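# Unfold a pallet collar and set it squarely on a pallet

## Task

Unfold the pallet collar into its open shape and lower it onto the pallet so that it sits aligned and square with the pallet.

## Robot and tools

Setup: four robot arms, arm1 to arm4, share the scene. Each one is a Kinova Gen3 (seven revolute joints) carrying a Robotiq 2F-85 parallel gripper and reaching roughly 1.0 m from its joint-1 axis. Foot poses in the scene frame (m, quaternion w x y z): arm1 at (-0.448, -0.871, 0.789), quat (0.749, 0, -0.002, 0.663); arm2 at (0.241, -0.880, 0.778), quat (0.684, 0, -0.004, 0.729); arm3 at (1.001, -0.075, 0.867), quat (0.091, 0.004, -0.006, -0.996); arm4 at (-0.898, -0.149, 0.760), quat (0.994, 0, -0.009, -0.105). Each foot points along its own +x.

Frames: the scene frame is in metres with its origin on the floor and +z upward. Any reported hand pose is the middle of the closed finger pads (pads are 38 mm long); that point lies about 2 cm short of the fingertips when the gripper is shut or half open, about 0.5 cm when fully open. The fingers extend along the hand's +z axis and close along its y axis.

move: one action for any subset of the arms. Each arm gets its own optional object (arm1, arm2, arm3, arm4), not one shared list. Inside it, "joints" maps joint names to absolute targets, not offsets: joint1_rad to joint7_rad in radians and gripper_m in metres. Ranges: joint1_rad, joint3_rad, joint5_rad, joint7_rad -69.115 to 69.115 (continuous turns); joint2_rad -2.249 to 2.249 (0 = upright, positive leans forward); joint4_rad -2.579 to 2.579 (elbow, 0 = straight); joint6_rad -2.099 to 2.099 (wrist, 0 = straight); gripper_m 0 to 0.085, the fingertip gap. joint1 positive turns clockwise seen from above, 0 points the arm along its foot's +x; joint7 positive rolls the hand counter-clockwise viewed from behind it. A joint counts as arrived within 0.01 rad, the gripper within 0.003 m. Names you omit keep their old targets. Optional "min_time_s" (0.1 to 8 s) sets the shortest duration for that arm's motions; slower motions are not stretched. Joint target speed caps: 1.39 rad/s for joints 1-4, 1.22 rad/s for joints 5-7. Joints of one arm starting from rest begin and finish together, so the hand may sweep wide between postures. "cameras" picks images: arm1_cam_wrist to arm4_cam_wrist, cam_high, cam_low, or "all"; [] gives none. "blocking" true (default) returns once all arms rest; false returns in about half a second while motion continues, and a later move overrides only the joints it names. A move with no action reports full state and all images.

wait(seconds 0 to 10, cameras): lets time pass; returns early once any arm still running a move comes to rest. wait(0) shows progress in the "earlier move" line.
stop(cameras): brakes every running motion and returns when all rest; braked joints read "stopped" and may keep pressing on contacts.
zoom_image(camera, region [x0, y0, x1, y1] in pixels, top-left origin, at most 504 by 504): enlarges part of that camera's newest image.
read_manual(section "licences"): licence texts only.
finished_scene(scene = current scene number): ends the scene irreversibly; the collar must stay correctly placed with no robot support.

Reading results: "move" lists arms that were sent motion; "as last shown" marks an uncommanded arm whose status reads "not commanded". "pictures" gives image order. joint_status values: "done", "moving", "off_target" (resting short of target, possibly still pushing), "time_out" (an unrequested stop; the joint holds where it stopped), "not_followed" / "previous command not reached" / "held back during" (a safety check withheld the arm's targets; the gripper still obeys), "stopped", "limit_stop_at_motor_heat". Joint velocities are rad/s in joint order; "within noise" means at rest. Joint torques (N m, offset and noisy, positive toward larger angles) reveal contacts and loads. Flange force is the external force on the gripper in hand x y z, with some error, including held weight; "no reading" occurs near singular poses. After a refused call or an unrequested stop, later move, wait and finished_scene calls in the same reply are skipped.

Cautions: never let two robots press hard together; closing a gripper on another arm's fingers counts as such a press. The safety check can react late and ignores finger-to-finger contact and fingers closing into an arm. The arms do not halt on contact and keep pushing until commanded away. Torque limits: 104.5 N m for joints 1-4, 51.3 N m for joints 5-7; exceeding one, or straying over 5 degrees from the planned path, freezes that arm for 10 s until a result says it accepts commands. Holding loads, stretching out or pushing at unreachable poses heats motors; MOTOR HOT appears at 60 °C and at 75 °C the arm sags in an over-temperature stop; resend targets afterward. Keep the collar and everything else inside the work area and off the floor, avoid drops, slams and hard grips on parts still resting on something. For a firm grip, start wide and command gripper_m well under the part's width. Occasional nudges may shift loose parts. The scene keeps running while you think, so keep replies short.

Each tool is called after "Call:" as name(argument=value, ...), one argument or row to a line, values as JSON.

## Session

Call:
move(
)

Call:
zoom_image(
  camera="cam_high",
  region=[180, 180, 520, 460],
)

Scene clock: 0.00 s.
Joint torques (N m): no reading
Flange force (N): no reading
Joint velocities: within noise
arm1.joint_positions: joint1_rad=-0.402 joint2_rad=-0.383 joint3_rad=-0.040 joint4_rad=+1.541 joint5_rad=-0.051 joint6_rad=+2.058 joint7_rad=+1.177 gripper_m=+0.085
arm1.joint_status: not commanded
arm1.hand: x=-0.4748 y=-0.7682 z=+1.2800 quat_wxyz=(+0.028, +0.687, -0.726, +0.028) (m; scene frame)
arm2.joint_positions: joint1_rad=+0.285 joint2_rad=-0.357 joint3_rad=-0.078 joint4_rad=+1.459 joint5_rad=+0.016 joint6_rad=+2.068 joint7_rad=+1.565 gripper_m=+0.085
arm2.joint_status: not commanded
arm2.hand: x=+0.2792 y=-0.7634 z=+1.2890 quat_wxyz=(-0.007, +0.647, -0.762, +0.025) (m; scene frame)
arm3.joint_positions: joint1_rad=+0.032 joint2_rad=-0.382 joint3_rad=-0.049 joint4_rad=+1.449 joint5_rad=-0.054 joint6_rad=+1.927 joint7_rad=+1.058 gripper_m=+0.085
arm3.joint_status: not commanded
arm3.hand: x=+0.8352 y=-0.0966 z=+1.3853 quat_wxyz=(-0.044, -0.986, +0.147, +0.059) (m; scene frame)
arm4.joint_positions: joint1_rad=-0.436 joint2_rad=-0.345 joint3_rad=-0.114 joint4_rad=+1.479 joint5_rad=+0.005 joint6_rad=+2.013 joint7_rad=+1.279 gripper_m=+0.085
arm4.joint_status: not commanded
arm4.hand: x=-0.7687 y=-0.1195 z=+1.2644 quat_wxyz=(-0.012, +0.019, -0.999, +0.023) (m; scene frame)
pictures: arm1_cam_wrist, arm2_cam_wrist, arm3_cam_wrist, arm4_cam_wrist, cam_high, cam_low
Images, in order (width x height): arm1_cam_wrist 672x504, arm2_cam_wrist 672x504, arm3_cam_wrist 672x504, arm4_cam_wrist 672x504, cam_high 672x504, cam_low 672x504.

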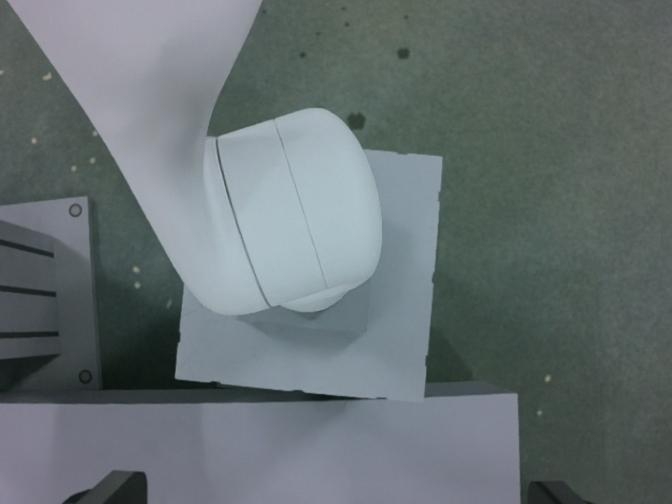

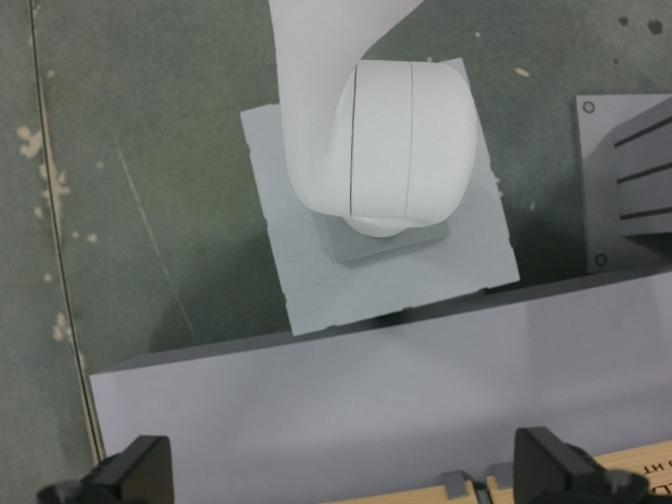

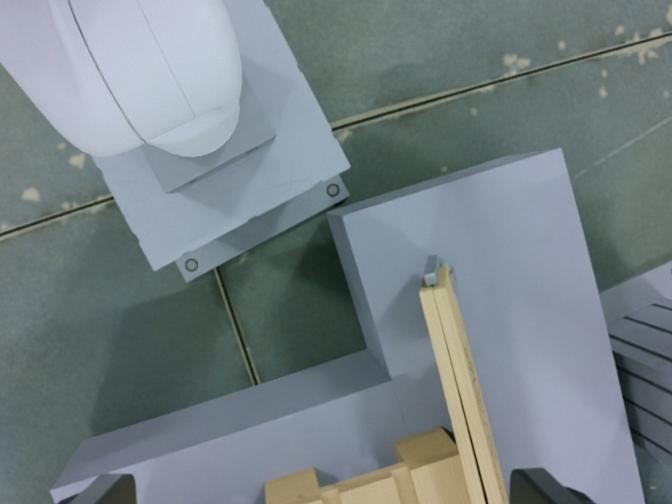

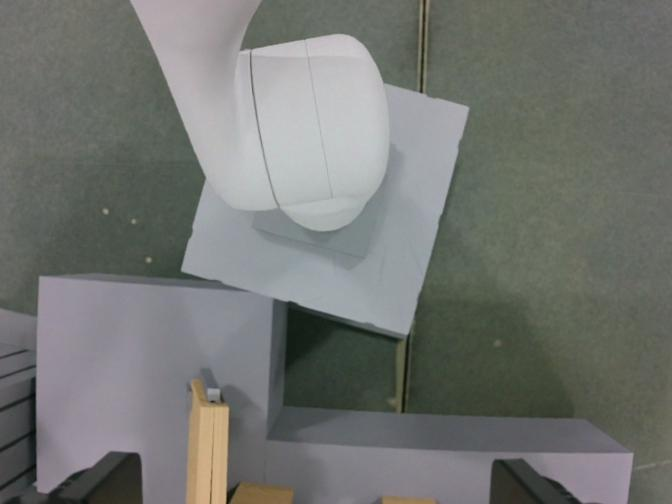

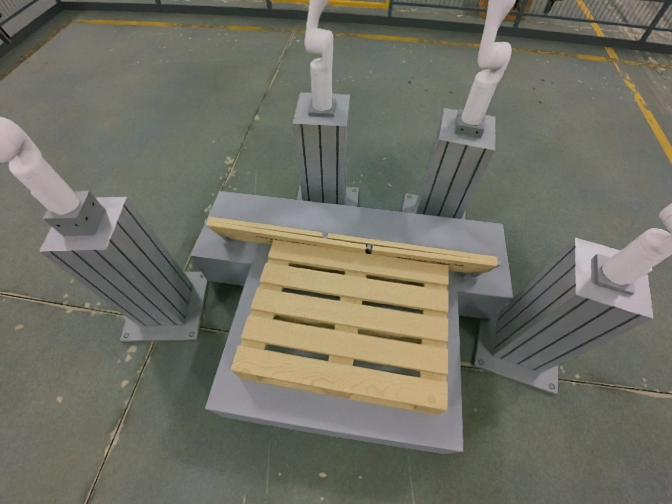

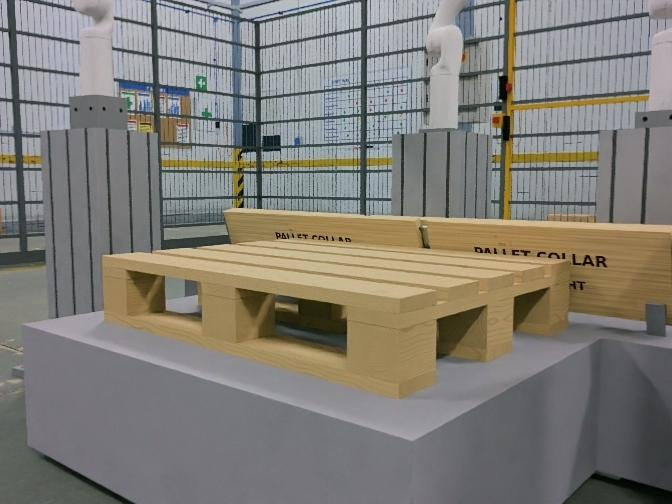

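Scaled by 1.482 from the camera's image (finer frame: 960x720).

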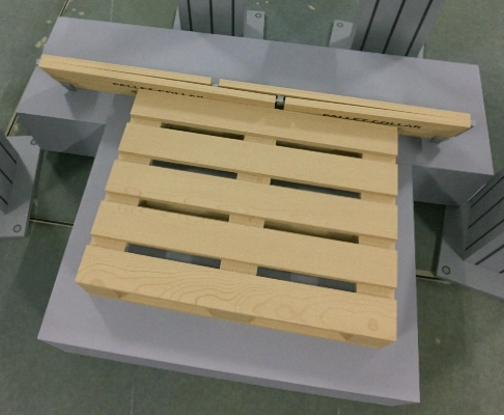

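Call:
move(
  arm1={"joints":{"joint1_rad":0,"joint2_rad":0.109,"joint3_rad":0,"joint4_rad":1.205,"joint5_rad":0,"joint6_rad":1.828,"joint7_rad":1.69}},
  arm2={"joints":{"joint1_rad":0,"joint2_rad":0.109,"joint3_rad":0,"joint4_rad":1.205,"joint5_rad":0,"joint6_rad":1.828,"joint7_rad":1.507}},
  arm3={"joints":{"joint1_rad":-0.511,"joint2_rad":0.462,"joint3_rad":0,"joint4_rad":2.129,"joint5_rad":0,"joint6_rad":0.551,"joint7_rad":2.448}},
  arm4={"joints":{"joint1_rad":0.433,"joint2_rad":0.314,"joint3_rad":0,"joint4_rad":1.882,"joint5_rad":0,"joint6_rad":0.946,"joint7_rad":0.6435}},
  cameras=["arm1_cam_wrist","arm2_cam_wrist","arm3_cam_wrist","arm4_cam_wrist"],
)

Scene clock: 13.60 s.
Joint torques (N m): arm1=[-0.62 -10.15 1.02 -9.01 0.47 0 0.46] | arm2=[1.11 -11.11 0.32 -8.26 -0.11 0.15 0.11] | arm3=[0.28 -12.42 -0.38 -5.25 -0.17 0.18 0.35] | arm4=[-1.04 -13.08 1.11 -8.25 0.14 -0.07 0.53]
Flange force (N): arm1=[2.9 1.8 1.7] | arm2=[-1.5 2.6 -1.4] | arm3=[0.2 4.6 -1.9] | arm4=[1.9 -2.4 0.9]
move: arm1 done; arm2 done; arm3 done; arm4 done
Joint velocities: within noise
arm1.joint_positions: joint1_rad=+0.000 joint2_rad=+0.109 joint3_rad=+0.000 joint4_rad=+1.205 joint5_rad=+0.000 joint6_rad=+1.828 joint7_rad=+1.690 gripper_m=+0.085
arm1.joint_status: all done
arm1.hand: x=-0.3817 y=-0.5282 z=+1.2616 quat_wxyz=(-0.002, +0.706, -0.708, +0.000)
arm2.joint_positions: joint1_rad=+0.000 joint2_rad=+0.109 joint3_rad=+0.000 joint4_rad=+1.205 joint5_rad=+0.000 joint6_rad=+1.828 joint7_rad=+1.507 gripper_m=+0.085
arm2.joint_status: all done
arm2.hand: x=+0.2408 y=-0.5319 z=+1.2514 quat_wxyz=(-0.004, +0.707, -0.707, +0.000)
arm3.joint_positions: joint1_rad=-0.511 joint2_rad=+0.462 joint3_rad=+0.000 joint4_rad=+2.129 joint5_rad=+0.000 joint6_rad=+0.551 joint7_rad=+2.448 gripper_m=+0.085
arm3.joint_status: all done
arm3.hand: x=+0.7137 y=-0.2800 z=+0.9491 quat_wxyz=(-0.007, -0.707, -0.707, +0.001)
arm4.joint_positions: joint1_rad=+0.433 joint2_rad=+0.314 joint3_rad=+0.000 joint4_rad=+1.882 joint5_rad=+0.000 joint6_rad=+0.946 joint7_rad=+0.643 gripper_m=+0.085
arm4.joint_status: all done
arm4.hand: x=-0.6087 y=-0.3998 z=+0.9548 quat_wxyz=(-0.007, -0.707, -0.707, -0.005)
Images, in order (width x height): arm1_cam_wrist 672x504, arm2_cam_wrist 672x504, arm3_cam_wrist 672x504, arm4_cam_wrist 672x504.

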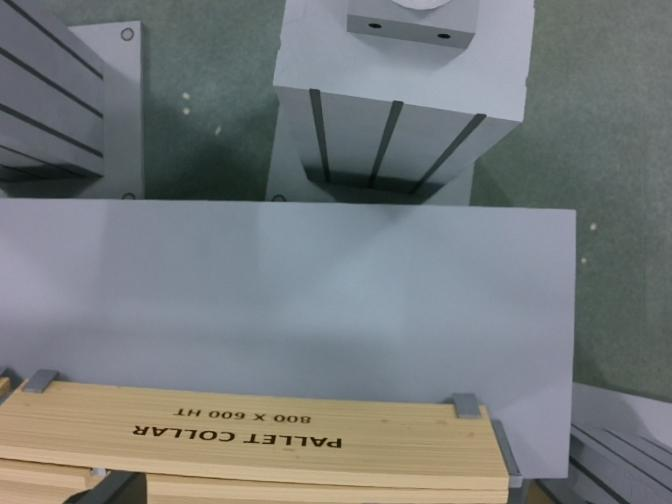

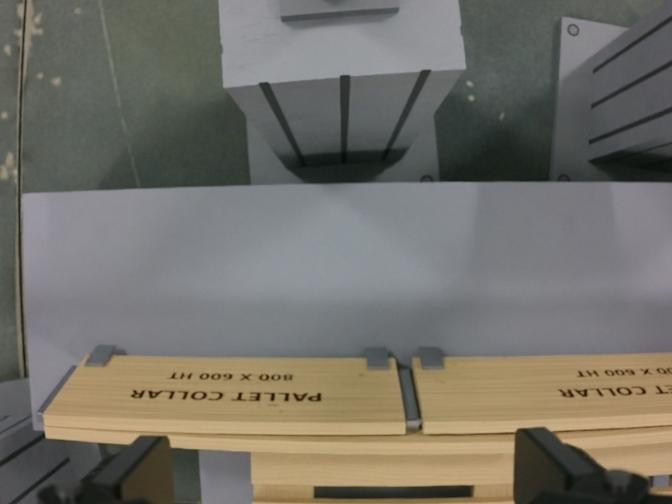

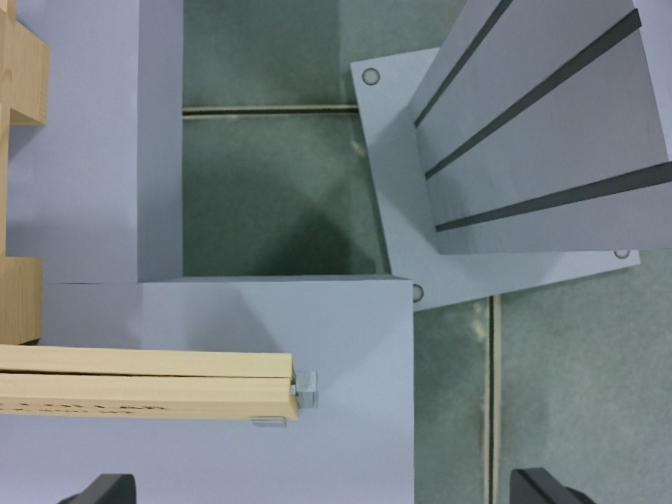

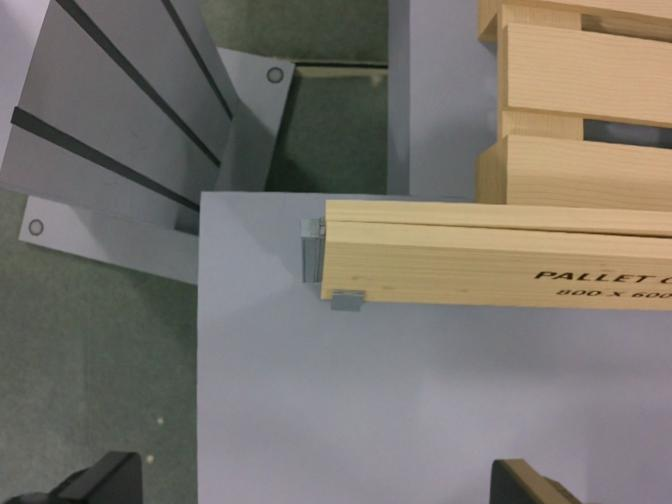

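Call:
move(
  arm3={"joints":{"joint1_rad":-0.432,"joint2_rad":1.4925,"joint4_rad":1.8525,"joint5_rad":0.468,"joint6_rad":-0.36,"joint7_rad":0.477},"min_time_s":3},
  arm4={"joints":{"joint1_rad":-0.0184,"joint2_rad":1.29,"joint4_rad":2.251,"joint5_rad":-0.445,"joint6_rad":-0.4735,"joint7_rad":-1.0015},"min_time_s":3},
  cameras=["arm3_cam_wrist","arm4_cam_wrist"],
)

Scene clock: 48.87 s.
Joint torques (N m): arm1=[-0.63 -10.14 1.02 -9.03 0.47 0 0.46] | arm2=[1.12 -11.08 0.3 -8.3 -0.13 0.13 0.16] | arm3=[0.2 -17.65 -0.65 0.76 -0.04 -0.35 0.31] | arm4=[-0.9 -15.97 2.1 2 -0.04 -0.48 0.48]
Flange force (N): arm1=[2.9 1.7 1.8] | arm2=[-1.3 2.7 -1.2] | arm3=[3.2 0.3 -3.9] | arm4=[-5.2 0.2 -2.1]
move: arm3 done; arm4 done
Joint velocities: within noise
arm1, arm2: as last shown
arm3.joint_positions: joint1_rad=-0.432 joint2_rad=+1.492 joint3_rad=+0.000 joint4_rad=+1.852 joint5_rad=+0.468 joint6_rad=-0.360 joint7_rad=+0.477 gripper_m=+0.085
arm3.joint_status: all done
arm3.hand: x=+0.6964 y=-0.3249 z=+0.5719 quat_wxyz=(-0.105, -0.994, +0.015, -0.003)
arm4.joint_positions: joint1_rad=-0.018 joint2_rad=+1.290 joint3_rad=+0.000 joint4_rad=+2.251 joint5_rad=-0.445 joint6_rad=-0.473 joint7_rad=-1.001 gripper_m=+0.085
arm4.joint_status: all done
arm4.hand: x=-0.6247 y=-0.2901 z=+0.5713 quat_wxyz=(-0.101, -0.995, +0.015, -0.007)
Images, in order (width x height): arm3_cam_wrist 672x504, arm4_cam_wrist 672x504.

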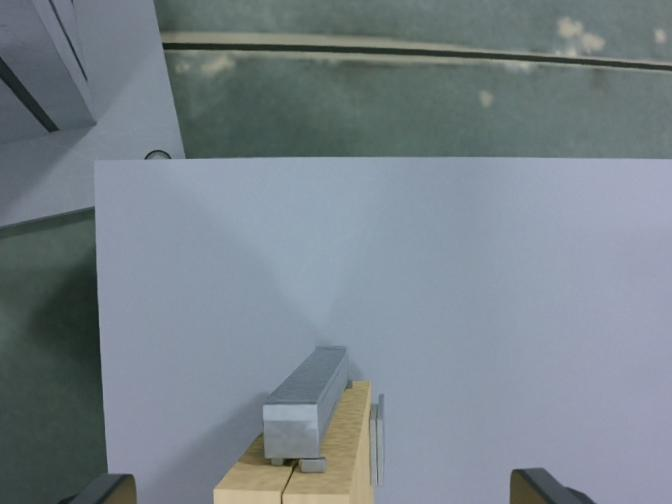

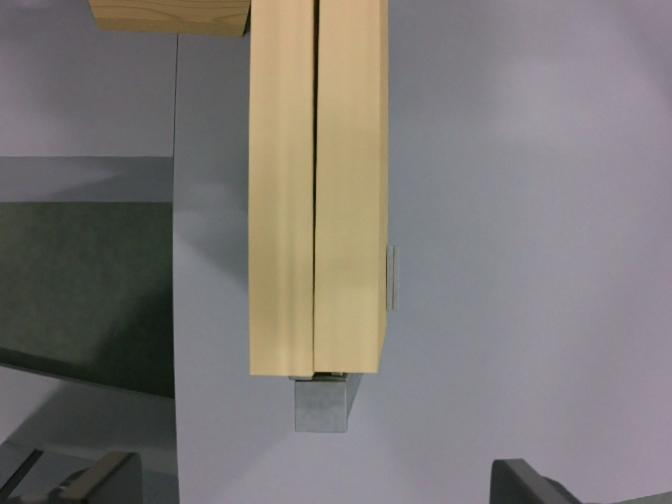

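Call:
move(
  arm3={"joints":{"joint1_rad":-0.403,"joint2_rad":1.727,"joint4_rad":1.6518,"joint5_rad":0.542,"joint6_rad":-0.4575,"joint7_rad":0.454},"min_time_s":2.5},
  arm4={"joints":{"joint1_rad":-0.0274,"joint2_rad":1.5368,"joint4_rad":2.0607,"joint5_rad":-0.5313,"joint6_rad":-0.5685,"joint7_rad":-0.938},"min_time_s":2.5},
  cameras=["arm3_cam_wrist","arm4_cam_wrist"],
)

Call:
move(
  arm3={"joints":{"gripper_m":0}},
  arm4={"joints":{"gripper_m":0}},
  cameras=["arm3_cam_wrist","arm4_cam_wrist"],
)

Scene clock: 76.57 s.
Joint torques (N m): arm1=[-0.61 -10.14 1 -8.99 0.48 -0.02 0.47] | arm2=[1.12 -11.07 0.29 -8.29 -0.14 0.14 0.13] | arm3=[0.18 -17.25 -0.87 0.94 0.01 -0.56 0.29] | arm4=[-0.91 -16.4 2.31 2.44 -0.12 -0.7 0.5]
Flange force (N): arm1=[2.8 1.8 1.6] | arm2=[-1.3 2.6 -1.2] | arm3=[2.5 0.9 -4.6] | arm4=[-4.3 0.8 -3.2]
move: arm3 done; arm4 done
Joint velocities: within noise
arm1, arm2: as last shown
arm3.joint_positions: joint1_rad=-0.403 joint2_rad=+1.727 joint3_rad=+0.000 joint4_rad=+1.652 joint5_rad=+0.542 joint6_rad=-0.457 joint7_rad=+0.454 gripper_m=+0.085
arm3.joint_status: all done
arm3.hand: x=+0.7039 y=-0.3335 z=+0.4819 quat_wxyz=(-0.145, -0.989, +0.009, -0.003)
arm4.joint_positions: joint1_rad=-0.027 joint2_rad=+1.537 joint3_rad=+0.000 joint4_rad=+2.061 joint5_rad=-0.531 joint6_rad=-0.568 joint7_rad=-0.938 gripper_m=+0.085
arm4.joint_status: all done
arm4.hand: x=-0.6224 y=-0.3120 z=+0.4824 quat_wxyz=(-0.141, -0.990, +0.010, -0.007)
Images, in order (width x height): arm3_cam_wrist 672x504, arm4_cam_wrist 672x504.

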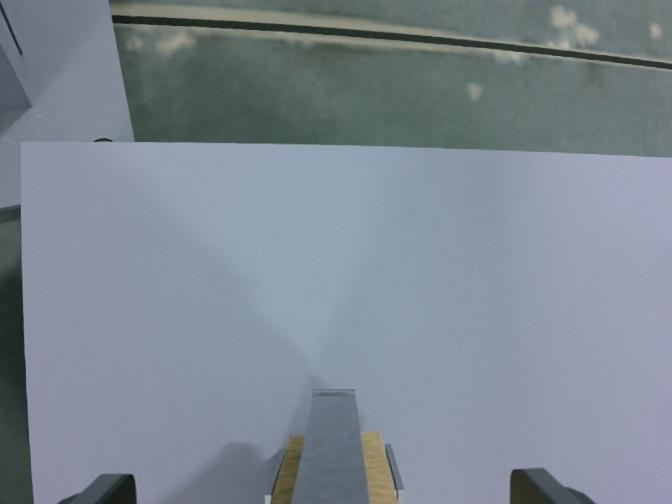

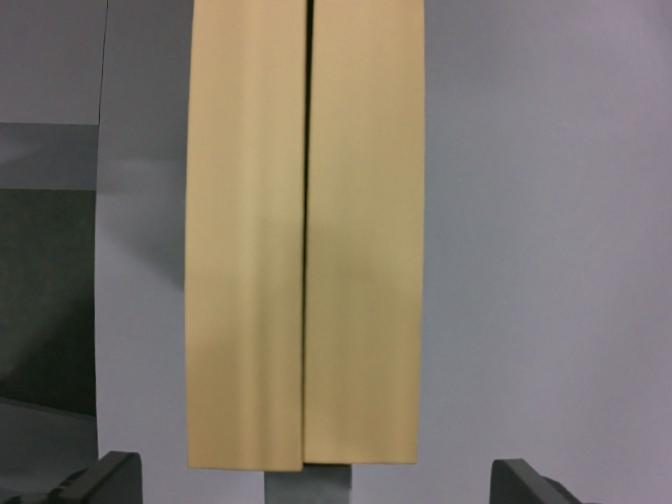

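Scene clock: 77.67 s.
Joint torques (N m): arm1=[-0.63 -10.11 1.01 -9 0.46 0 0.45] | arm2=[1.16 -11.09 0.35 -8.31 -0.12 0.13 0.14] | arm3=[2.81 -10.26 4.81 1.27 -1.03 2.49 0.45] | arm4=[-1.23 -15.7 0.34 1.35 0.56 0.03 0.44]
Flange force (N): arm1=[2.9 1.7 1.7] | arm2=[-1.3 2.8 -1.2] | arm3=[6.3 11.2 -18.2] | arm4=[-6.3 2.6 -7.0]
move: arm3 off_target; arm4 off_target
Joint velocities: within noise
arm1, arm2: as last shown
arm3.joint_positions: joint1_rad=-0.403 joint2_rad=+1.727 joint3_rad=+0.000 joint4_rad=+1.652 joint5_rad=+0.542 joint6_rad=-0.457 joint7_rad=+0.454 gripper_m=+0.016
arm3.joint_status: gripper_m off_target (ended at +0.016, target +0.000)
arm3.hand: x=+0.7039 y=-0.3335 z=+0.4819 quat_wxyz=(-0.145, -0.989, +0.010, -0.003)
arm4.joint_positions: joint1_rad=-0.027 joint2_rad=+1.537 joint3_rad=+0.000 joint4_rad=+2.061 joint5_rad=-0.531 joint6_rad=-0.568 joint7_rad=-0.938 gripper_m=+0.016
arm4.joint_status: gripper_m off_target (ended at +0.016, target +0.000)
arm4.hand: x=-0.6224 y=-0.3120 z=+0.4824 quat_wxyz=(-0.141, -0.990, +0.010, -0.007)
Images, in order (width x height): arm3_cam_wrist 672x504, arm4_cam_wrist 672x504.

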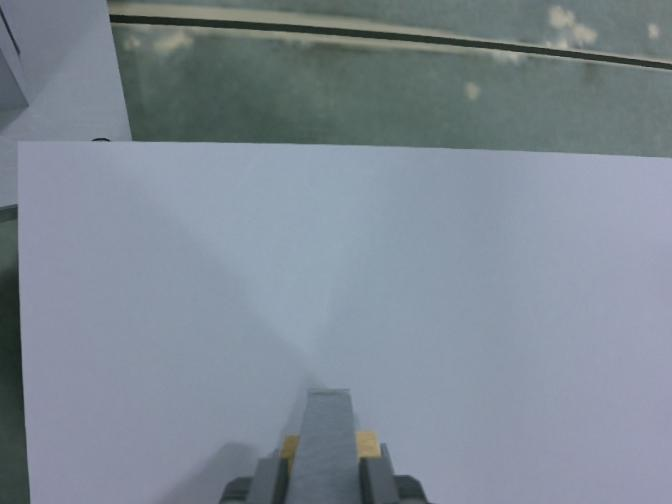

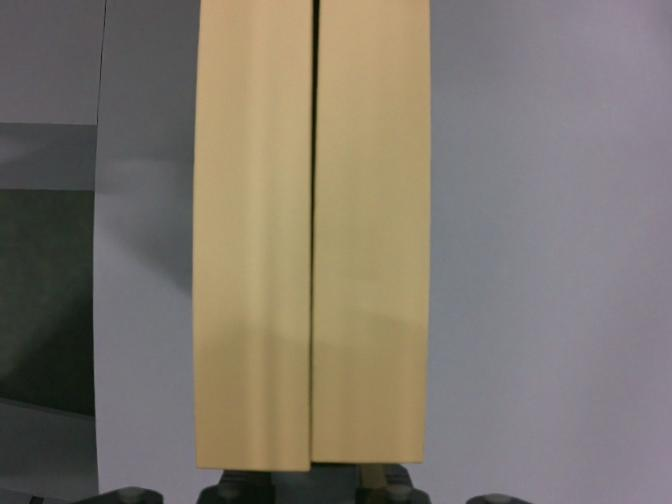

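Call:
move(
  arm3={"joints":{"joint1_rad":-0.672,"joint2_rad":1.3482,"joint4_rad":1.7383,"joint5_rad":0,"joint6_rad":0.0551,"joint7_rad":0.699},"min_time_s":6},
  arm4={"joints":{"joint1_rad":0.377,"joint2_rad":1.0912,"joint4_rad":2.1386,"joint5_rad":0,"joint6_rad":-0.0882,"joint7_rad":-1.0},"min_time_s":6},
)

Call:
move(
  arm3={"joints":{"joint2_rad":1.1537,"joint4_rad":1.8503,"joint6_rad":0.1376},"min_time_s":3},
  arm4={"joints":{"joint2_rad":0.8608,"joint4_rad":2.1967,"joint6_rad":0.0841},"min_time_s":3},
)

Call:
move(
  arm3={"joints":{"joint1_rad":0.151,"joint2_rad":1.1776,"joint4_rad":2.2434,"joint6_rad":-0.2794,"joint7_rad":1.823},"min_time_s":6},
  arm4={"joints":{"joint1_rad":0.252,"joint2_rad":0.8996,"joint4_rad":1.9455,"joint6_rad":0.2965,"joint7_rad":-0.824},"min_time_s":6},
)

Call:
move(
  arm3={"joints":{"joint1_rad":0.6558,"joint2_rad":1.2293,"joint4_rad":1.4541,"joint6_rad":0.4582,"joint7_rad":2.632},"min_time_s":7},
  arm4={"joints":{"joint1_rad":0.0746,"joint2_rad":0.9781,"joint4_rad":1.651,"joint6_rad":0.5125,"joint7_rad":-0.698},"min_time_s":7},
  cameras=["arm3_cam_wrist","arm4_cam_wrist","cam_high","cam_low"],
)

Scene clock: 107.30 s.
Joint torques (N m): arm1=[-0.62 -10.15 1 -9.03 0.46 0.01 0.46] | arm2=[1.16 -11.02 0.33 -8.28 -0.14 0.14 0.12] | arm3=[-2.73 -30.82 -3.4 -0.13 0.04 0.77 0.63] | arm4=[-0.47 -25.92 2.45 3.27 0.65 1.32 1.01]
Flange force (N): arm1=[2.9 1.7 1.8] | arm2=[-1.2 2.7 -1.2] | arm3=[-3.7 -2.6 26.8] | arm4=[2.1 -0.2 29.6]
move: arm3 done; arm4 done
TORQUE WARNING: arm3's joint2_rad reached its warning level (56.7 N m). A warning alone does not stop the arm.
Joint velocities: within noise
arm1, arm2: as last shown
arm3.joint_positions: joint1_rad=-0.672 joint2_rad=+1.348 joint3_rad=+0.000 joint4_rad=+1.738 joint5_rad=+0.000 joint6_rad=+0.055 joint7_rad=+0.699 gripper_m=+0.016
arm3.joint_status: all done
arm3.hand: x=+0.7032 y=-0.3840 z=+0.6205 quat_wxyz=(-0.005, -1.000, +0.009, -0.004)
arm4.joint_positions: joint1_rad=+0.377 joint2_rad=+1.091 joint3_rad=+0.000 joint4_rad=+2.139 joint5_rad=+0.000 joint6_rad=-0.088 joint7_rad=-1.000 gripper_m=+0.016
arm4.joint_status: all done
arm4.hand: x=-0.6219 y=-0.3622 z=+0.6194 quat_wxyz=(-0.001, -1.000, +0.009, -0.009)
pictures: none

Scene clock: 110.60 s.
Joint torques (N m): arm1=[-0.58 -10.11 1.03 -9.01 0.45 -0.01 0.46] | arm2=[1.08 -11.06 0.36 -8.34 -0.13 0.13 0.13] | arm3=[-3.61 -29.47 -5 0.02 -0.35 1.57 0.52] | arm4=[0.33 -23.93 3.22 2.05 0.76 2.32 1]
Flange force (N): arm1=[2.9 1.9 1.8] | arm2=[-1.1 2.6 -1.0] | arm3=[-7.2 -2.1 27.5] | arm4=[5.5 0.0 30.0]
move: arm3 done; arm4 done
Joint velocities: within noise
arm1, arm2: as last shown
arm3.joint_positions: joint1_rad=-0.672 joint2_rad=+1.154 joint3_rad=+0.000 joint4_rad=+1.850 joint5_rad=+0.000 joint6_rad=+0.138 joint7_rad=+0.699 gripper_m=+0.016
arm3.joint_status: all done
arm3.hand: x=+0.7026 y=-0.3831 z=+0.7004 quat_wxyz=(-0.005, -1.000, +0.009, -0.004)
arm4.joint_positions: joint1_rad=+0.377 joint2_rad=+0.861 joint3_rad=+0.000 joint4_rad=+2.197 joint5_rad=+0.000 joint6_rad=+0.084 joint7_rad=-1.000 gripper_m=+0.016
arm4.joint_status: all done
arm4.hand: x=-0.6235 y=-0.3619 z=+0.6993 quat_wxyz=(-0.001, -1.000, +0.008, -0.008)
pictures: none

Scene clock: 120.93 s.
Joint torques (N m): arm1=[-0.62 -10.14 1.02 -9.01 0.47 0 0.46] | arm2=[1.12 -11.01 0.33 -8.31 -0.12 0.11 0.14] | arm3=[2.66 -77.06 17.2 -59.61 5.44 -25.24 5.78] | arm4=[-37.53 -60.06 -38.81 -59.91 0.64 -27.48 6.51]
Flange force (N): arm1=[2.9 1.8 1.8] | arm2=[-1.1 2.7 -1.2] | arm3=[116.3 -4.8 57.4] | arm4=[-118.0 -5.7 33.6]
Flange force when the fault began (N): arm3=[90.8 -9.1 46.0]
move: arm3 torque_fault; arm4 time_out
TORQUE FAULT: arm3's joint6_rad strayed more than 5 degrees from its planned motion. arm3 is stopped for about 2 seconds more. It runs no commands until a result says that it accepts them again.
TORQUE WARNING: arm3's joint2_rad reached its warning level (56.7 N m).
TORQUE WARNING: arm4's joint4_rad reached its warning level (56.7 N m).
TORQUE WARNING: arm4's joint4_rad strayed more than 3 degrees from its planned motion. A warning alone does not stop the arm.
Joint velocities: within noise
arm1, arm2: as last shown
arm3.joint_positions: joint1_rad=-0.293 joint2_rad=+1.222 joint3_rad=-0.002 joint4_rad=+2.040 joint5_rad=-0.001 joint6_rad=+0.038 joint7_rad=+1.216 gripper_m=+0.016
arm3.joint_status: joint1_rad torque_fault (moved +0.379 of +0.823); joint2_rad torque_fault (moved +0.068 of +0.024); joint4_rad torque_fault (moved +0.190 of +0.393); joint6_rad torque_fault (moved -0.100 of -0.417); joint7_rad torque_fault (moved +0.517 of +1.124)
arm3.hand: x=+0.7175 y=-0.1973 z=+0.6750 quat_wxyz=(+0.025, -0.995, -0.061, -0.077)
arm4.joint_positions: joint1_rad=+0.252 joint2_rad=+0.900 joint3_rad=+0.000 joint4_rad=+2.022 joint5_rad=+0.000 joint6_rad=+0.297 joint7_rad=-0.824 gripper_m=+0.016
arm4.joint_status: joint4_rad time_out (moved -0.175 of -0.251); the others done
arm4.hand: x=-0.5732 y=-0.3390 z=+0.6949 quat_wxyz=(+0.019, -0.989, -0.142, +0.023)
pictures: none

not run: a stop that you did not command came earlier in this reply.

Call:
wait(
  seconds=1,
  cameras=["arm3_cam_wrist","arm4_cam_wrist","cam_high","cam_low"],
)

Scene clock: 125.47 s.
Joint torques (N m): arm1=[-0.6 -10.14 1.01 -9.02 0.48 -0.01 0.49] | arm2=[1.11 -11.05 0.33 -8.22 -0.11 0.14 0.16] | arm3=[2.69 -77.07 17.2 -59.58 5.42 -25.26 5.77] | arm4=[-37.54 -60.02 -38.75 -59.86 0.62 -27.43 6.5]
Flange force (N): arm1=[2.9 1.9 1.7] | arm2=[-1.5 2.7 -1.5] | arm3=[116.2 -4.7 57.4] | arm4=[-118.0 -5.7 33.6]
TORQUE FAULT, CONTINUED: arm3's stop (torque fault of arm3's joint6_rad) is over. arm3 accepts commands again.
TORQUE WARNING: arm3's joint2_rad reached its warning level (56.7 N m).
TORQUE WARNING: arm3's joint2_rad strayed more than 3 degrees from its planned motion.
TORQUE WARNING: arm4's joint4_rad reached its warning level (56.7 N m). A warning alone does not stop the arm.
Joint velocities: within noise
arm1.joint_positions: joint1_rad=+0.000 joint2_rad=+0.109 joint3_rad=+0.000 joint4_rad=+1.205 joint5_rad=+0.000 joint6_rad=+1.828 joint7_rad=+1.690 gripper_m=+0.085
arm1.joint_status: not commanded
arm1.hand: x=-0.3817 y=-0.5282 z=+1.2616 quat_wxyz=(-0.002, +0.706, -0.708, +0.000)
arm2.joint_positions: joint1_rad=+0.000 joint2_rad=+0.109 joint3_rad=+0.000 joint4_rad=+1.205 joint5_rad=+0.000 joint6_rad=+1.828 joint7_rad=+1.507 gripper_m=+0.085
arm2.joint_status: not commanded
arm2.hand: x=+0.2408 y=-0.5319 z=+1.2514 quat_wxyz=(-0.004, +0.707, -0.707, +0.000)
arm3.joint_positions: joint1_rad=-0.293 joint2_rad=+1.222 joint3_rad=-0.002 joint4_rad=+2.040 joint5_rad=-0.001 joint6_rad=+0.038 joint7_rad=+1.216 gripper_m=+0.016
arm3.joint_status: joint1_rad torque_fault (moved +0.379 of +0.823); joint2_rad torque_fault (moved +0.068 of +0.024); joint4_rad torque_fault (moved +0.190 of +0.393); joint6_rad torque_fault (moved -0.100 of -0.417); joint7_rad torque_fault (moved +0.517 of +1.124)
arm3.hand: x=+0.7175 y=-0.1973 z=+0.6750 quat_wxyz=(+0.025, -0.995, -0.061, -0.077)
arm4.joint_positions: joint1_rad=+0.252 joint2_rad=+0.900 joint3_rad=+0.000 joint4_rad=+2.022 joint5_rad=+0.000 joint6_rad=+0.297 joint7_rad=-0.824 gripper_m=+0.016
arm4.joint_status: joint4_rad time_out (moved -0.175 of -0.251); the others done
arm4.hand: x=-0.5732 y=-0.3390 z=+0.6949 quat_wxyz=(+0.019, -0.989, -0.142, +0.023)
wait: 1.00 s; at rest from the start
Images, in order (width x height): arm3_cam_wrist 672x504, arm4_cam_wrist 672x504, cam_high 672x504, cam_low 672x504.

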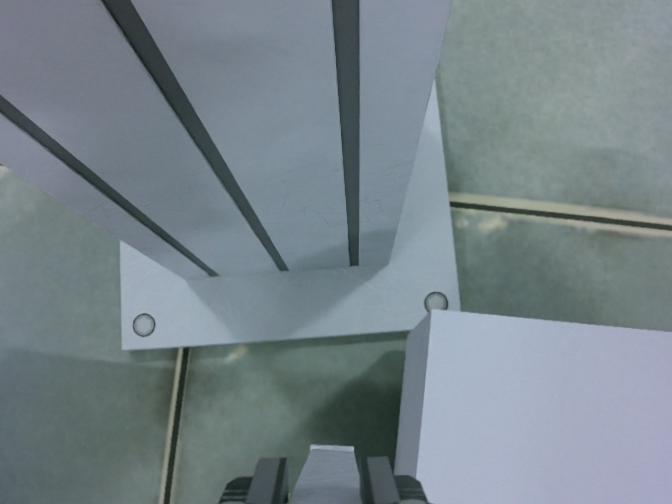

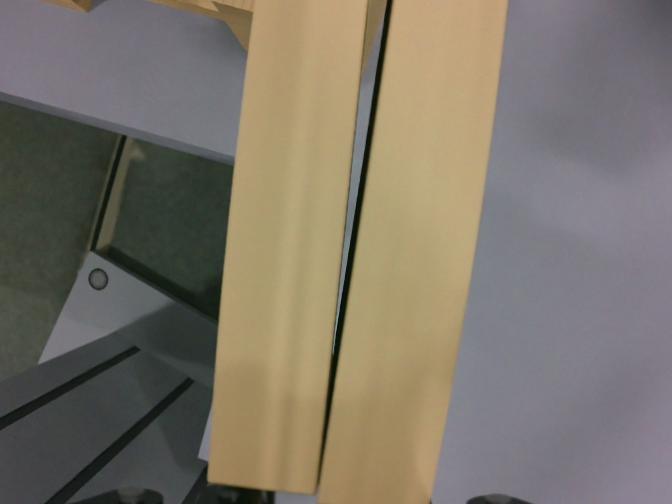

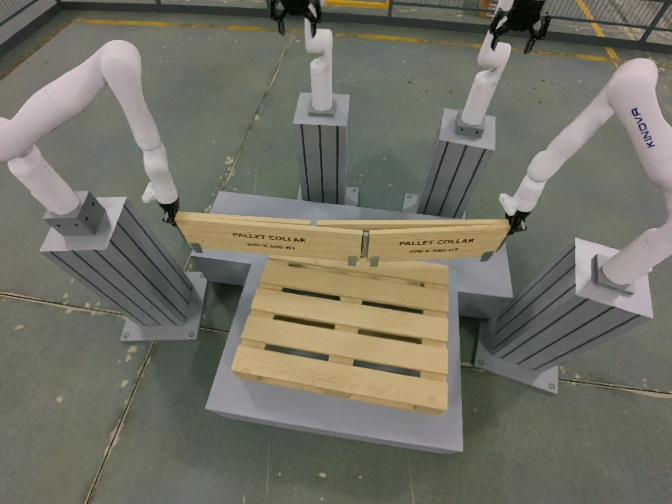

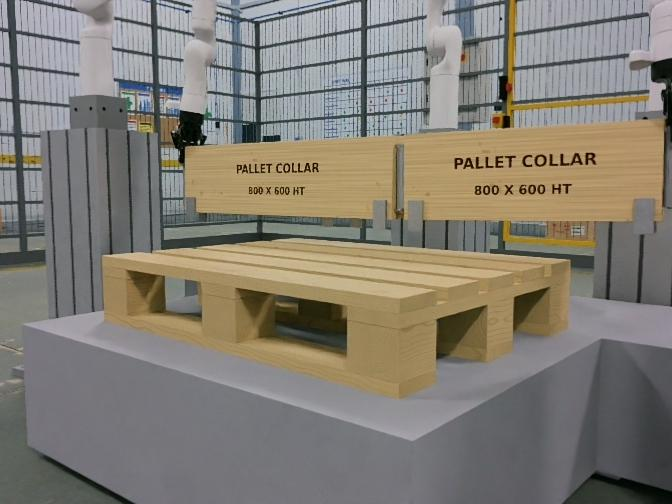

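Call:
zoom_image(
  camera="cam_high",
  region=[170, 190, 350, 280],
)

Call:
zoom_image(
  camera="cam_high",
  region=[340, 190, 540, 280],
)

Call:
move(
  cameras=["arm1_cam_wrist","arm2_cam_wrist"],
)

Scaled by 2.800 from the camera's image (finer frame: 960x720).

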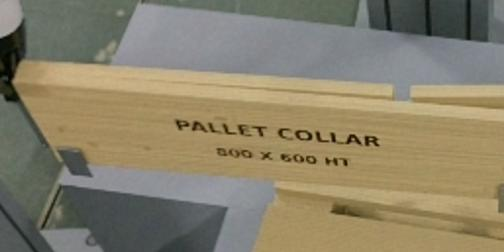

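Scaled by 2.520 from the camera's image (finer frame: 960x720).

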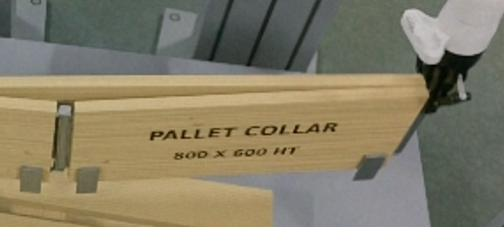

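Scene clock: 136.00 s.
Joint torques (N m): arm1=[-0.66 -10.14 1.01 -9.04 0.47 0 0.47] | arm2=[1.09 -11.07 0.26 -8.24 -0.13 0.12 0.16] | arm3=[2.49 -73.79 16.08 -54.95 4.87 -23.57 5.22] | arm4=[-34.67 -57.45 -35.74 -55.56 0.59 -25.18 6]
Flange force (N): arm1=[3.0 1.7 1.9] | arm2=[-1.5 2.6 -1.5] | arm3=[106.6 -4.1 56.0] | arm4=[-109.2 -5.5 33.1]
TORQUE WARNING: arm3's joint2_rad reached its warning level (56.7 N m). A warning alone does not stop the arm.
TORQUE WARNING: arm4's joint4_rad reached its warning level (56.7 N m). A warning alone does not stop the arm.
Joint velocities: within noise
arm1.joint_positions: joint1_rad=+0.000 joint2_rad=+0.109 joint3_rad=+0.000 joint4_rad=+1.205 joint5_rad=+0.000 joint6_rad=+1.828 joint7_rad=+1.690 gripper_m=+0.085
arm1.joint_status: not commanded
arm1.hand: x=-0.3817 y=-0.5282 z=+1.2616 quat_wxyz=(-0.002, +0.706, -0.708, +0.000) (m; scene frame)
arm2.joint_positions: joint1_rad=+0.000 joint2_rad=+0.109 joint3_rad=+0.000 joint4_rad=+1.205 joint5_rad=+0.000 joint6_rad=+1.828 joint7_rad=+1.507 gripper_m=+0.085
arm2.joint_status: not commanded
arm2.hand: x=+0.2408 y=-0.5319 z=+1.2514 quat_wxyz=(-0.004, +0.707, -0.707, +0.000) (m; scene frame)
arm3.joint_positions: joint1_rad=-0.293 joint2_rad=+1.225 joint3_rad=-0.002 joint4_rad=+2.041 joint5_rad=-0.001 joint6_rad=+0.038 joint7_rad=+1.216 gripper_m=+0.016
arm3.joint_status: joint1_rad torque_fault (moved +0.379 of +0.823); joint2_rad torque_fault (moved +0.068 of +0.024); joint4_rad torque_fault (moved +0.190 of +0.393); joint6_rad torque_fault (moved -0.100 of -0.417); joint7_rad torque_fault (moved +0.517 of +1.124)
arm3.hand: x=+0.7193 y=-0.1964 z=+0.6741 quat_wxyz=(+0.026, -0.995, -0.061, -0.079) (m; scene frame)
arm4.joint_positions: joint1_rad=+0.252 joint2_rad=+0.900 joint3_rad=+0.000 joint4_rad=+2.022 joint5_rad=+0.000 joint6_rad=+0.297 joint7_rad=-0.824 gripper_m=+0.016
arm4.joint_status: joint4_rad time_out (moved -0.175 of -0.251); the others done
arm4.hand: x=-0.5732 y=-0.3390 z=+0.6949 quat_wxyz=(+0.019, -0.989, -0.142, +0.023) (m; scene frame)
pictures: arm1_cam_wrist, arm2_cam_wrist
Images, in order (width x height): arm1_cam_wrist 672x504, arm2_cam_wrist 672x504.

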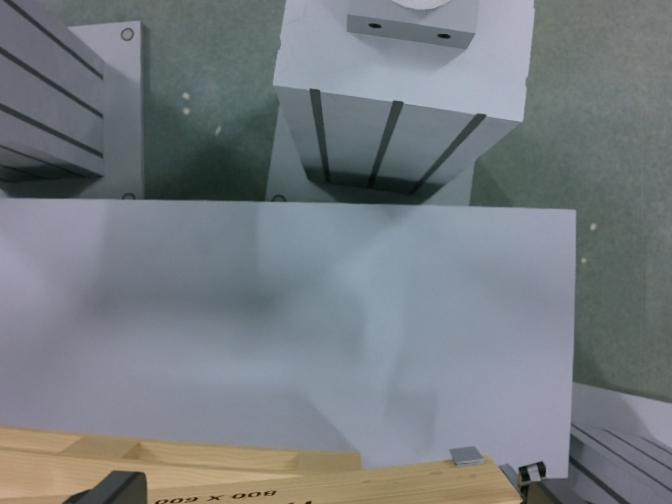

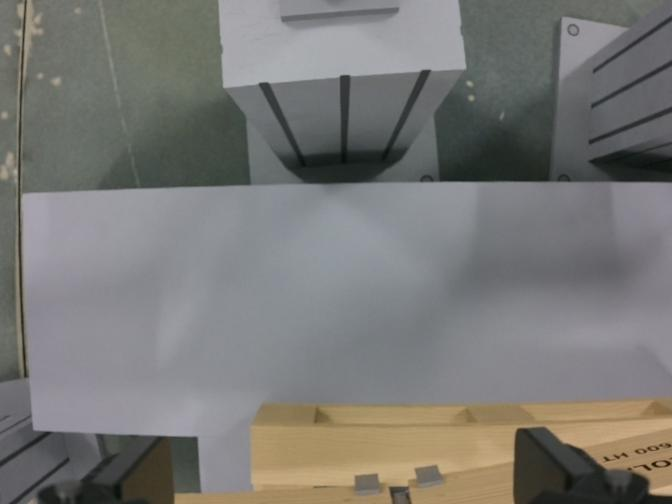

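Call:
move(
  arm3={"joints":{"joint1_rad":-0.326,"joint2_rad":1.1859,"joint3_rad":0,"joint4_rad":2.2705,"joint5_rad":0,"joint6_rad":-0.3148,"joint7_rad":1.332},"min_time_s":4},
  arm4={"joints":{"joint1_rad":0.27,"joint2_rad":0.8713,"joint3_rad":0,"joint4_rad":2.101,"joint5_rad":0,"joint6_rad":0.1693,"joint7_rad":-0.805},"min_time_s":4},
  cameras=["arm4_cam_wrist","cam_high","arm3_cam_wrist"],
)

Scene clock: 165.83 s.
Joint torques (N m): arm1=[-0.61 -10.14 1.02 -9 0.48 -0.02 0.47] | arm2=[1.16 -11.05 0.31 -8.19 -0.1 0.09 0.14] | arm3=[-3.37 -25.04 -1.92 3.71 2 -0.76 2.6] | arm4=[-4.14 -27.97 -1.38 -3.41 2.28 0.08 2.76]
Flange force (N): arm1=[2.8 1.8 1.6] | arm2=[-1.6 2.7 -1.8] | arm3=[2.3 -3.6 27.0] | arm4=[-3.5 2.5 29.4]
move: arm3 done; arm4 done
TORQUE WARNING: arm3's joint2_rad reached its warning level (56.7 N m). A warning alone does not stop the arm.
TORQUE WARNING: arm4's joint2_rad reached its warning level (56.7 N m). A warning alone does not stop the arm.
Joint velocities: within noise
arm1, arm2: as last shown
arm3.joint_positions: joint1_rad=-0.326 joint2_rad=+1.186 joint3_rad=+0.000 joint4_rad=+2.271 joint5_rad=+0.000 joint6_rad=-0.315 joint7_rad=+1.332 gripper_m=+0.016
arm3.joint_status: all done
arm3.hand: x=+0.7346 y=-0.1976 z=+0.6987 quat_wxyz=(-0.006, -0.991, -0.134, -0.003)
arm4.joint_positions: joint1_rad=+0.270 joint2_rad=+0.871 joint3_rad=+0.000 joint4_rad=+2.101 joint5_rad=+0.000 joint6_rad=+0.169 joint7_rad=-0.805 gripper_m=+0.016
arm4.joint_status: all done
arm4.hand: x=-0.5763 y=-0.3450 z=+0.7001 quat_wxyz=(-0.002, -0.990, -0.142, -0.008)
pictures: arm3_cam_wrist, arm4_cam_wrist, cam_high
Images, in order (width x height): arm3_cam_wrist 672x504, arm4_cam_wrist 672x504, cam_high 672x504.

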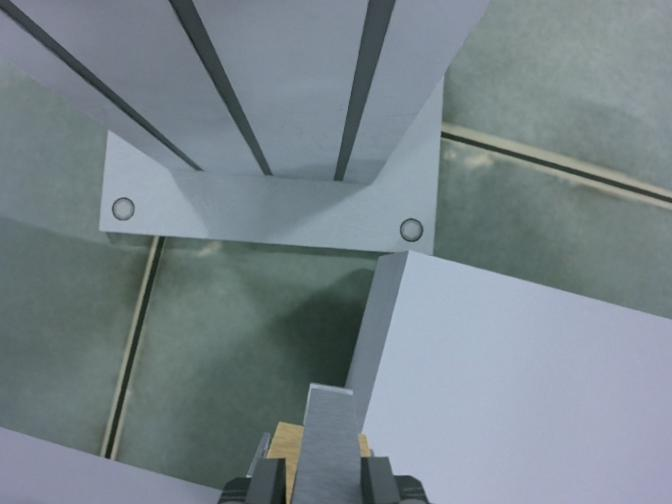

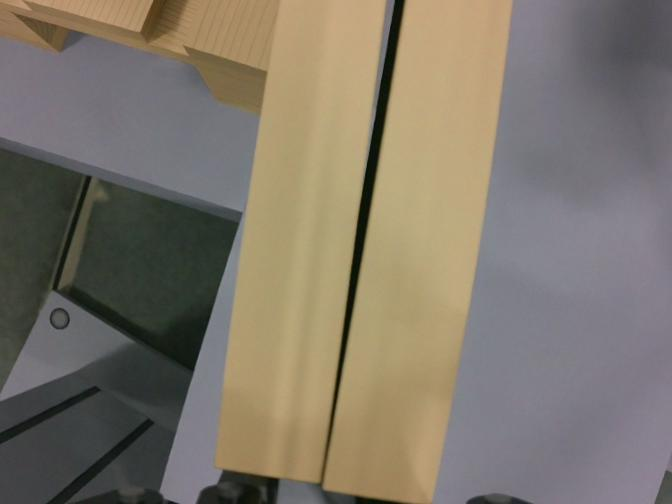

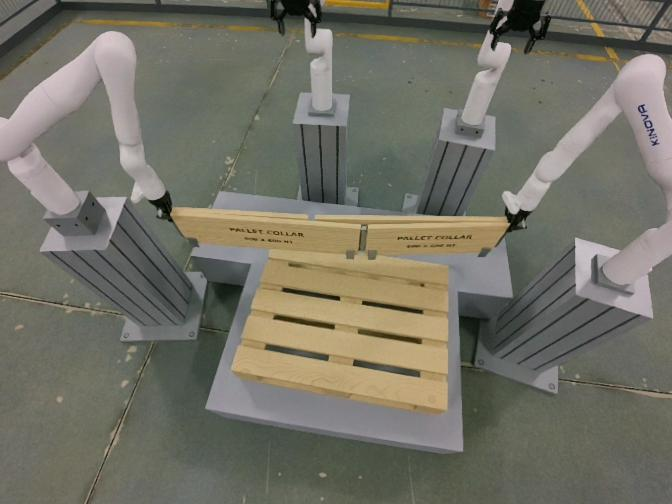

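Call:
move(
  arm3={"joints":{"joint7_rad":1.55},"min_time_s":2},
  arm4={"joints":{"joint7_rad":-0.605},"min_time_s":2},
  cameras=["arm4_cam_wrist","cam_high"],
)

Call:
move(
  arm3={"joints":{"joint1_rad":0.003,"joint2_rad":1.1912,"joint4_rad":2.2859,"joint6_rad":-0.3355,"joint7_rad":1.83},"min_time_s":5},
  arm4={"joints":{"joint1_rad":0.252,"joint2_rad":0.8779,"joint4_rad":2.059,"joint6_rad":0.2047,"joint7_rad":-0.669},"min_time_s":5},
  cameras=["arm4_cam_wrist","cam_high"],
)

Scene clock: 179.27 s.
Joint torques (N m): arm1=[-0.65 -10.12 1 -9.03 0.48 -0.01 0.47] | arm2=[1.17 -11.11 0.28 -8.34 -0.11 0.12 0.12] | arm3=[-5.54 -33.59 -0.34 -7.74 4.25 -5.05 5.75] | arm4=[-14.49 -31.65 -10.64 -12.12 5.03 -3.48 5.82]
Flange force (N): arm1=[3.0 1.7 1.8] | arm2=[-1.3 2.7 -1.1] | arm3=[27.9 1.4 29.6] | arm4=[-28.4 -1.8 28.0]
move: arm3 done; arm4 done
Joint velocities: within noise
arm1, arm2: as last shown
arm3.joint_positions: joint1_rad=-0.326 joint2_rad=+1.186 joint3_rad=+0.000 joint4_rad=+2.271 joint5_rad=+0.000 joint6_rad=-0.315 joint7_rad=+1.550 gripper_m=+0.016
arm3.joint_status: all done
arm3.hand: x=+0.7347 y=-0.1976 z=+0.6987 quat_wxyz=(-0.006, -0.970, -0.241, -0.003)
arm4.joint_positions: joint1_rad=+0.270 joint2_rad=+0.871 joint3_rad=+0.000 joint4_rad=+2.101 joint5_rad=+0.000 joint6_rad=+0.169 joint7_rad=-0.605 gripper_m=+0.016
arm4.joint_status: all done
arm4.hand: x=-0.5764 y=-0.3450 z=+0.7000 quat_wxyz=(-0.003, -0.971, -0.240, -0.008)
Images, in order (width x height): arm4_cam_wrist 672x504, cam_high 672x504.

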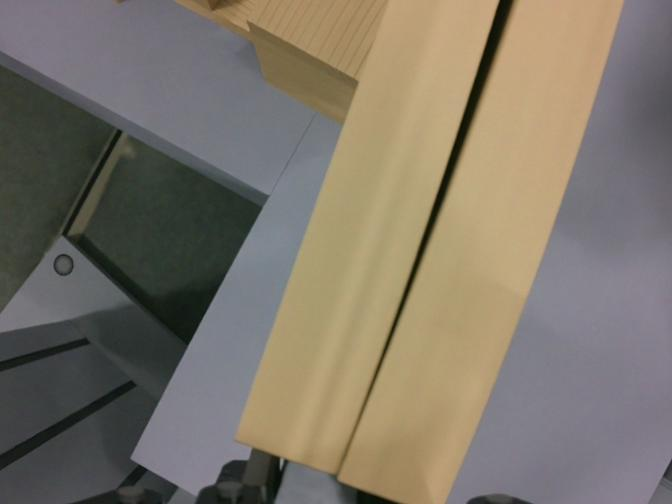

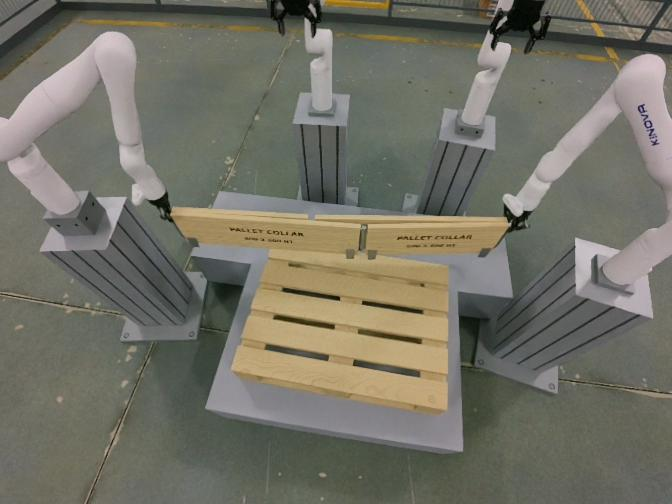

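Scene clock: 188.10 s.
Joint torques (N m): arm1=[-0.61 -10.12 1.02 -9.04 0.45 0.01 0.49] | arm2=[1.14 -11.13 0.34 -8.21 -0.12 0.13 0.14] | arm3=[-5.71 -68.96 -3.46 -51.28 2.24 -27.96 2.43] | arm4=[-28.65 -54.23 -33.48 -49.65 -2.08 -23.38 2.36]
Flange force (N): arm1=[3.0 1.9 1.9] | arm2=[-1.7 2.7 -1.6] | arm3=[98.9 22.6 38.8] | arm4=[-95.4 -17.9 27.4]
move: arm3 time_out; arm4 done
TORQUE WARNING: arm3's joint2_rad reached its warning level (56.7 N m). A warning alone does not stop the arm.
Joint velocities: within noise
arm1, arm2: as last shown
arm3.joint_positions: joint1_rad=+0.003 joint2_rad=+1.191 joint3_rad=+0.000 joint4_rad=+2.286 joint5_rad=+0.000 joint6_rad=-0.325 joint7_rad=+1.830 gripper_m=+0.016
arm3.joint_status: joint6_rad time_out (moved -0.010 of -0.021); the others done
arm3.hand: x=+0.7185 y=-0.1031 z=+0.6976 quat_wxyz=(-0.006, -0.976, -0.217, -0.008)
arm4.joint_positions: joint1_rad=+0.252 joint2_rad=+0.878 joint3_rad=+0.000 joint4_rad=+2.059 joint5_rad=+0.000 joint6_rad=+0.205 joint7_rad=-0.669 gripper_m=+0.016
arm4.joint_status: all done
arm4.hand: x=-0.5615 y=-0.3449 z=+0.7002 quat_wxyz=(-0.003, -0.976, -0.218, -0.008)
Images, in order (width x height): arm4_cam_wrist 672x504, cam_high 672x504.

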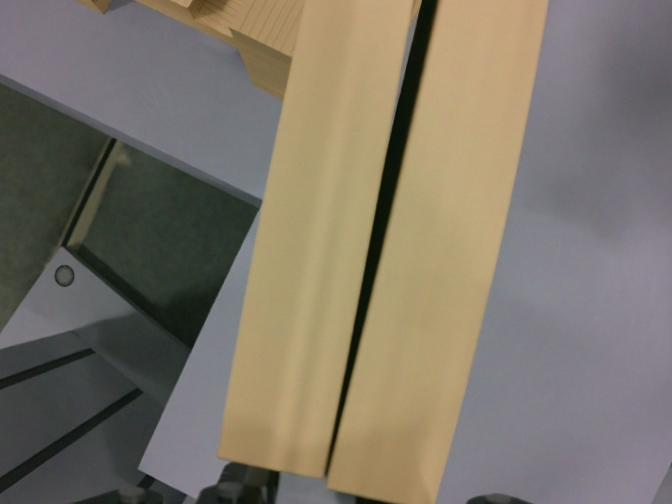

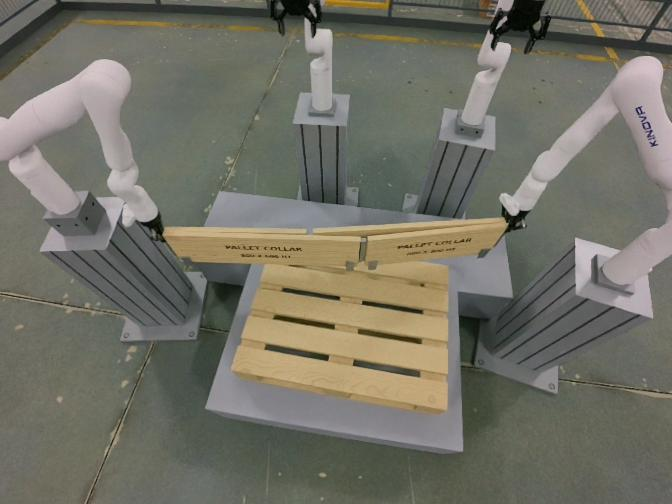

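Call:
zoom_image(
  camera="cam_high",
  region=[160, 200, 350, 290],
)

Call:
zoom_image(
  camera="cam_high",
  region=[300, 200, 520, 290],
)

Scaled by 2.653 from the camera's image (finer frame: 960x720).

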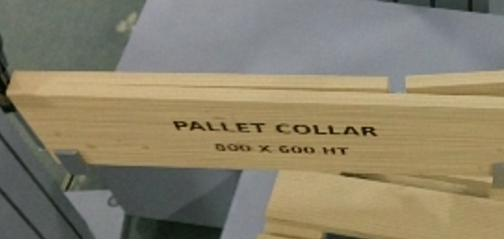

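Scaled by 2.291 from the camera's image (finer frame: 960x720).

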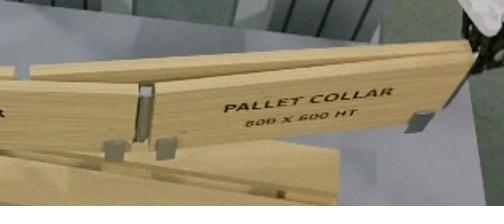

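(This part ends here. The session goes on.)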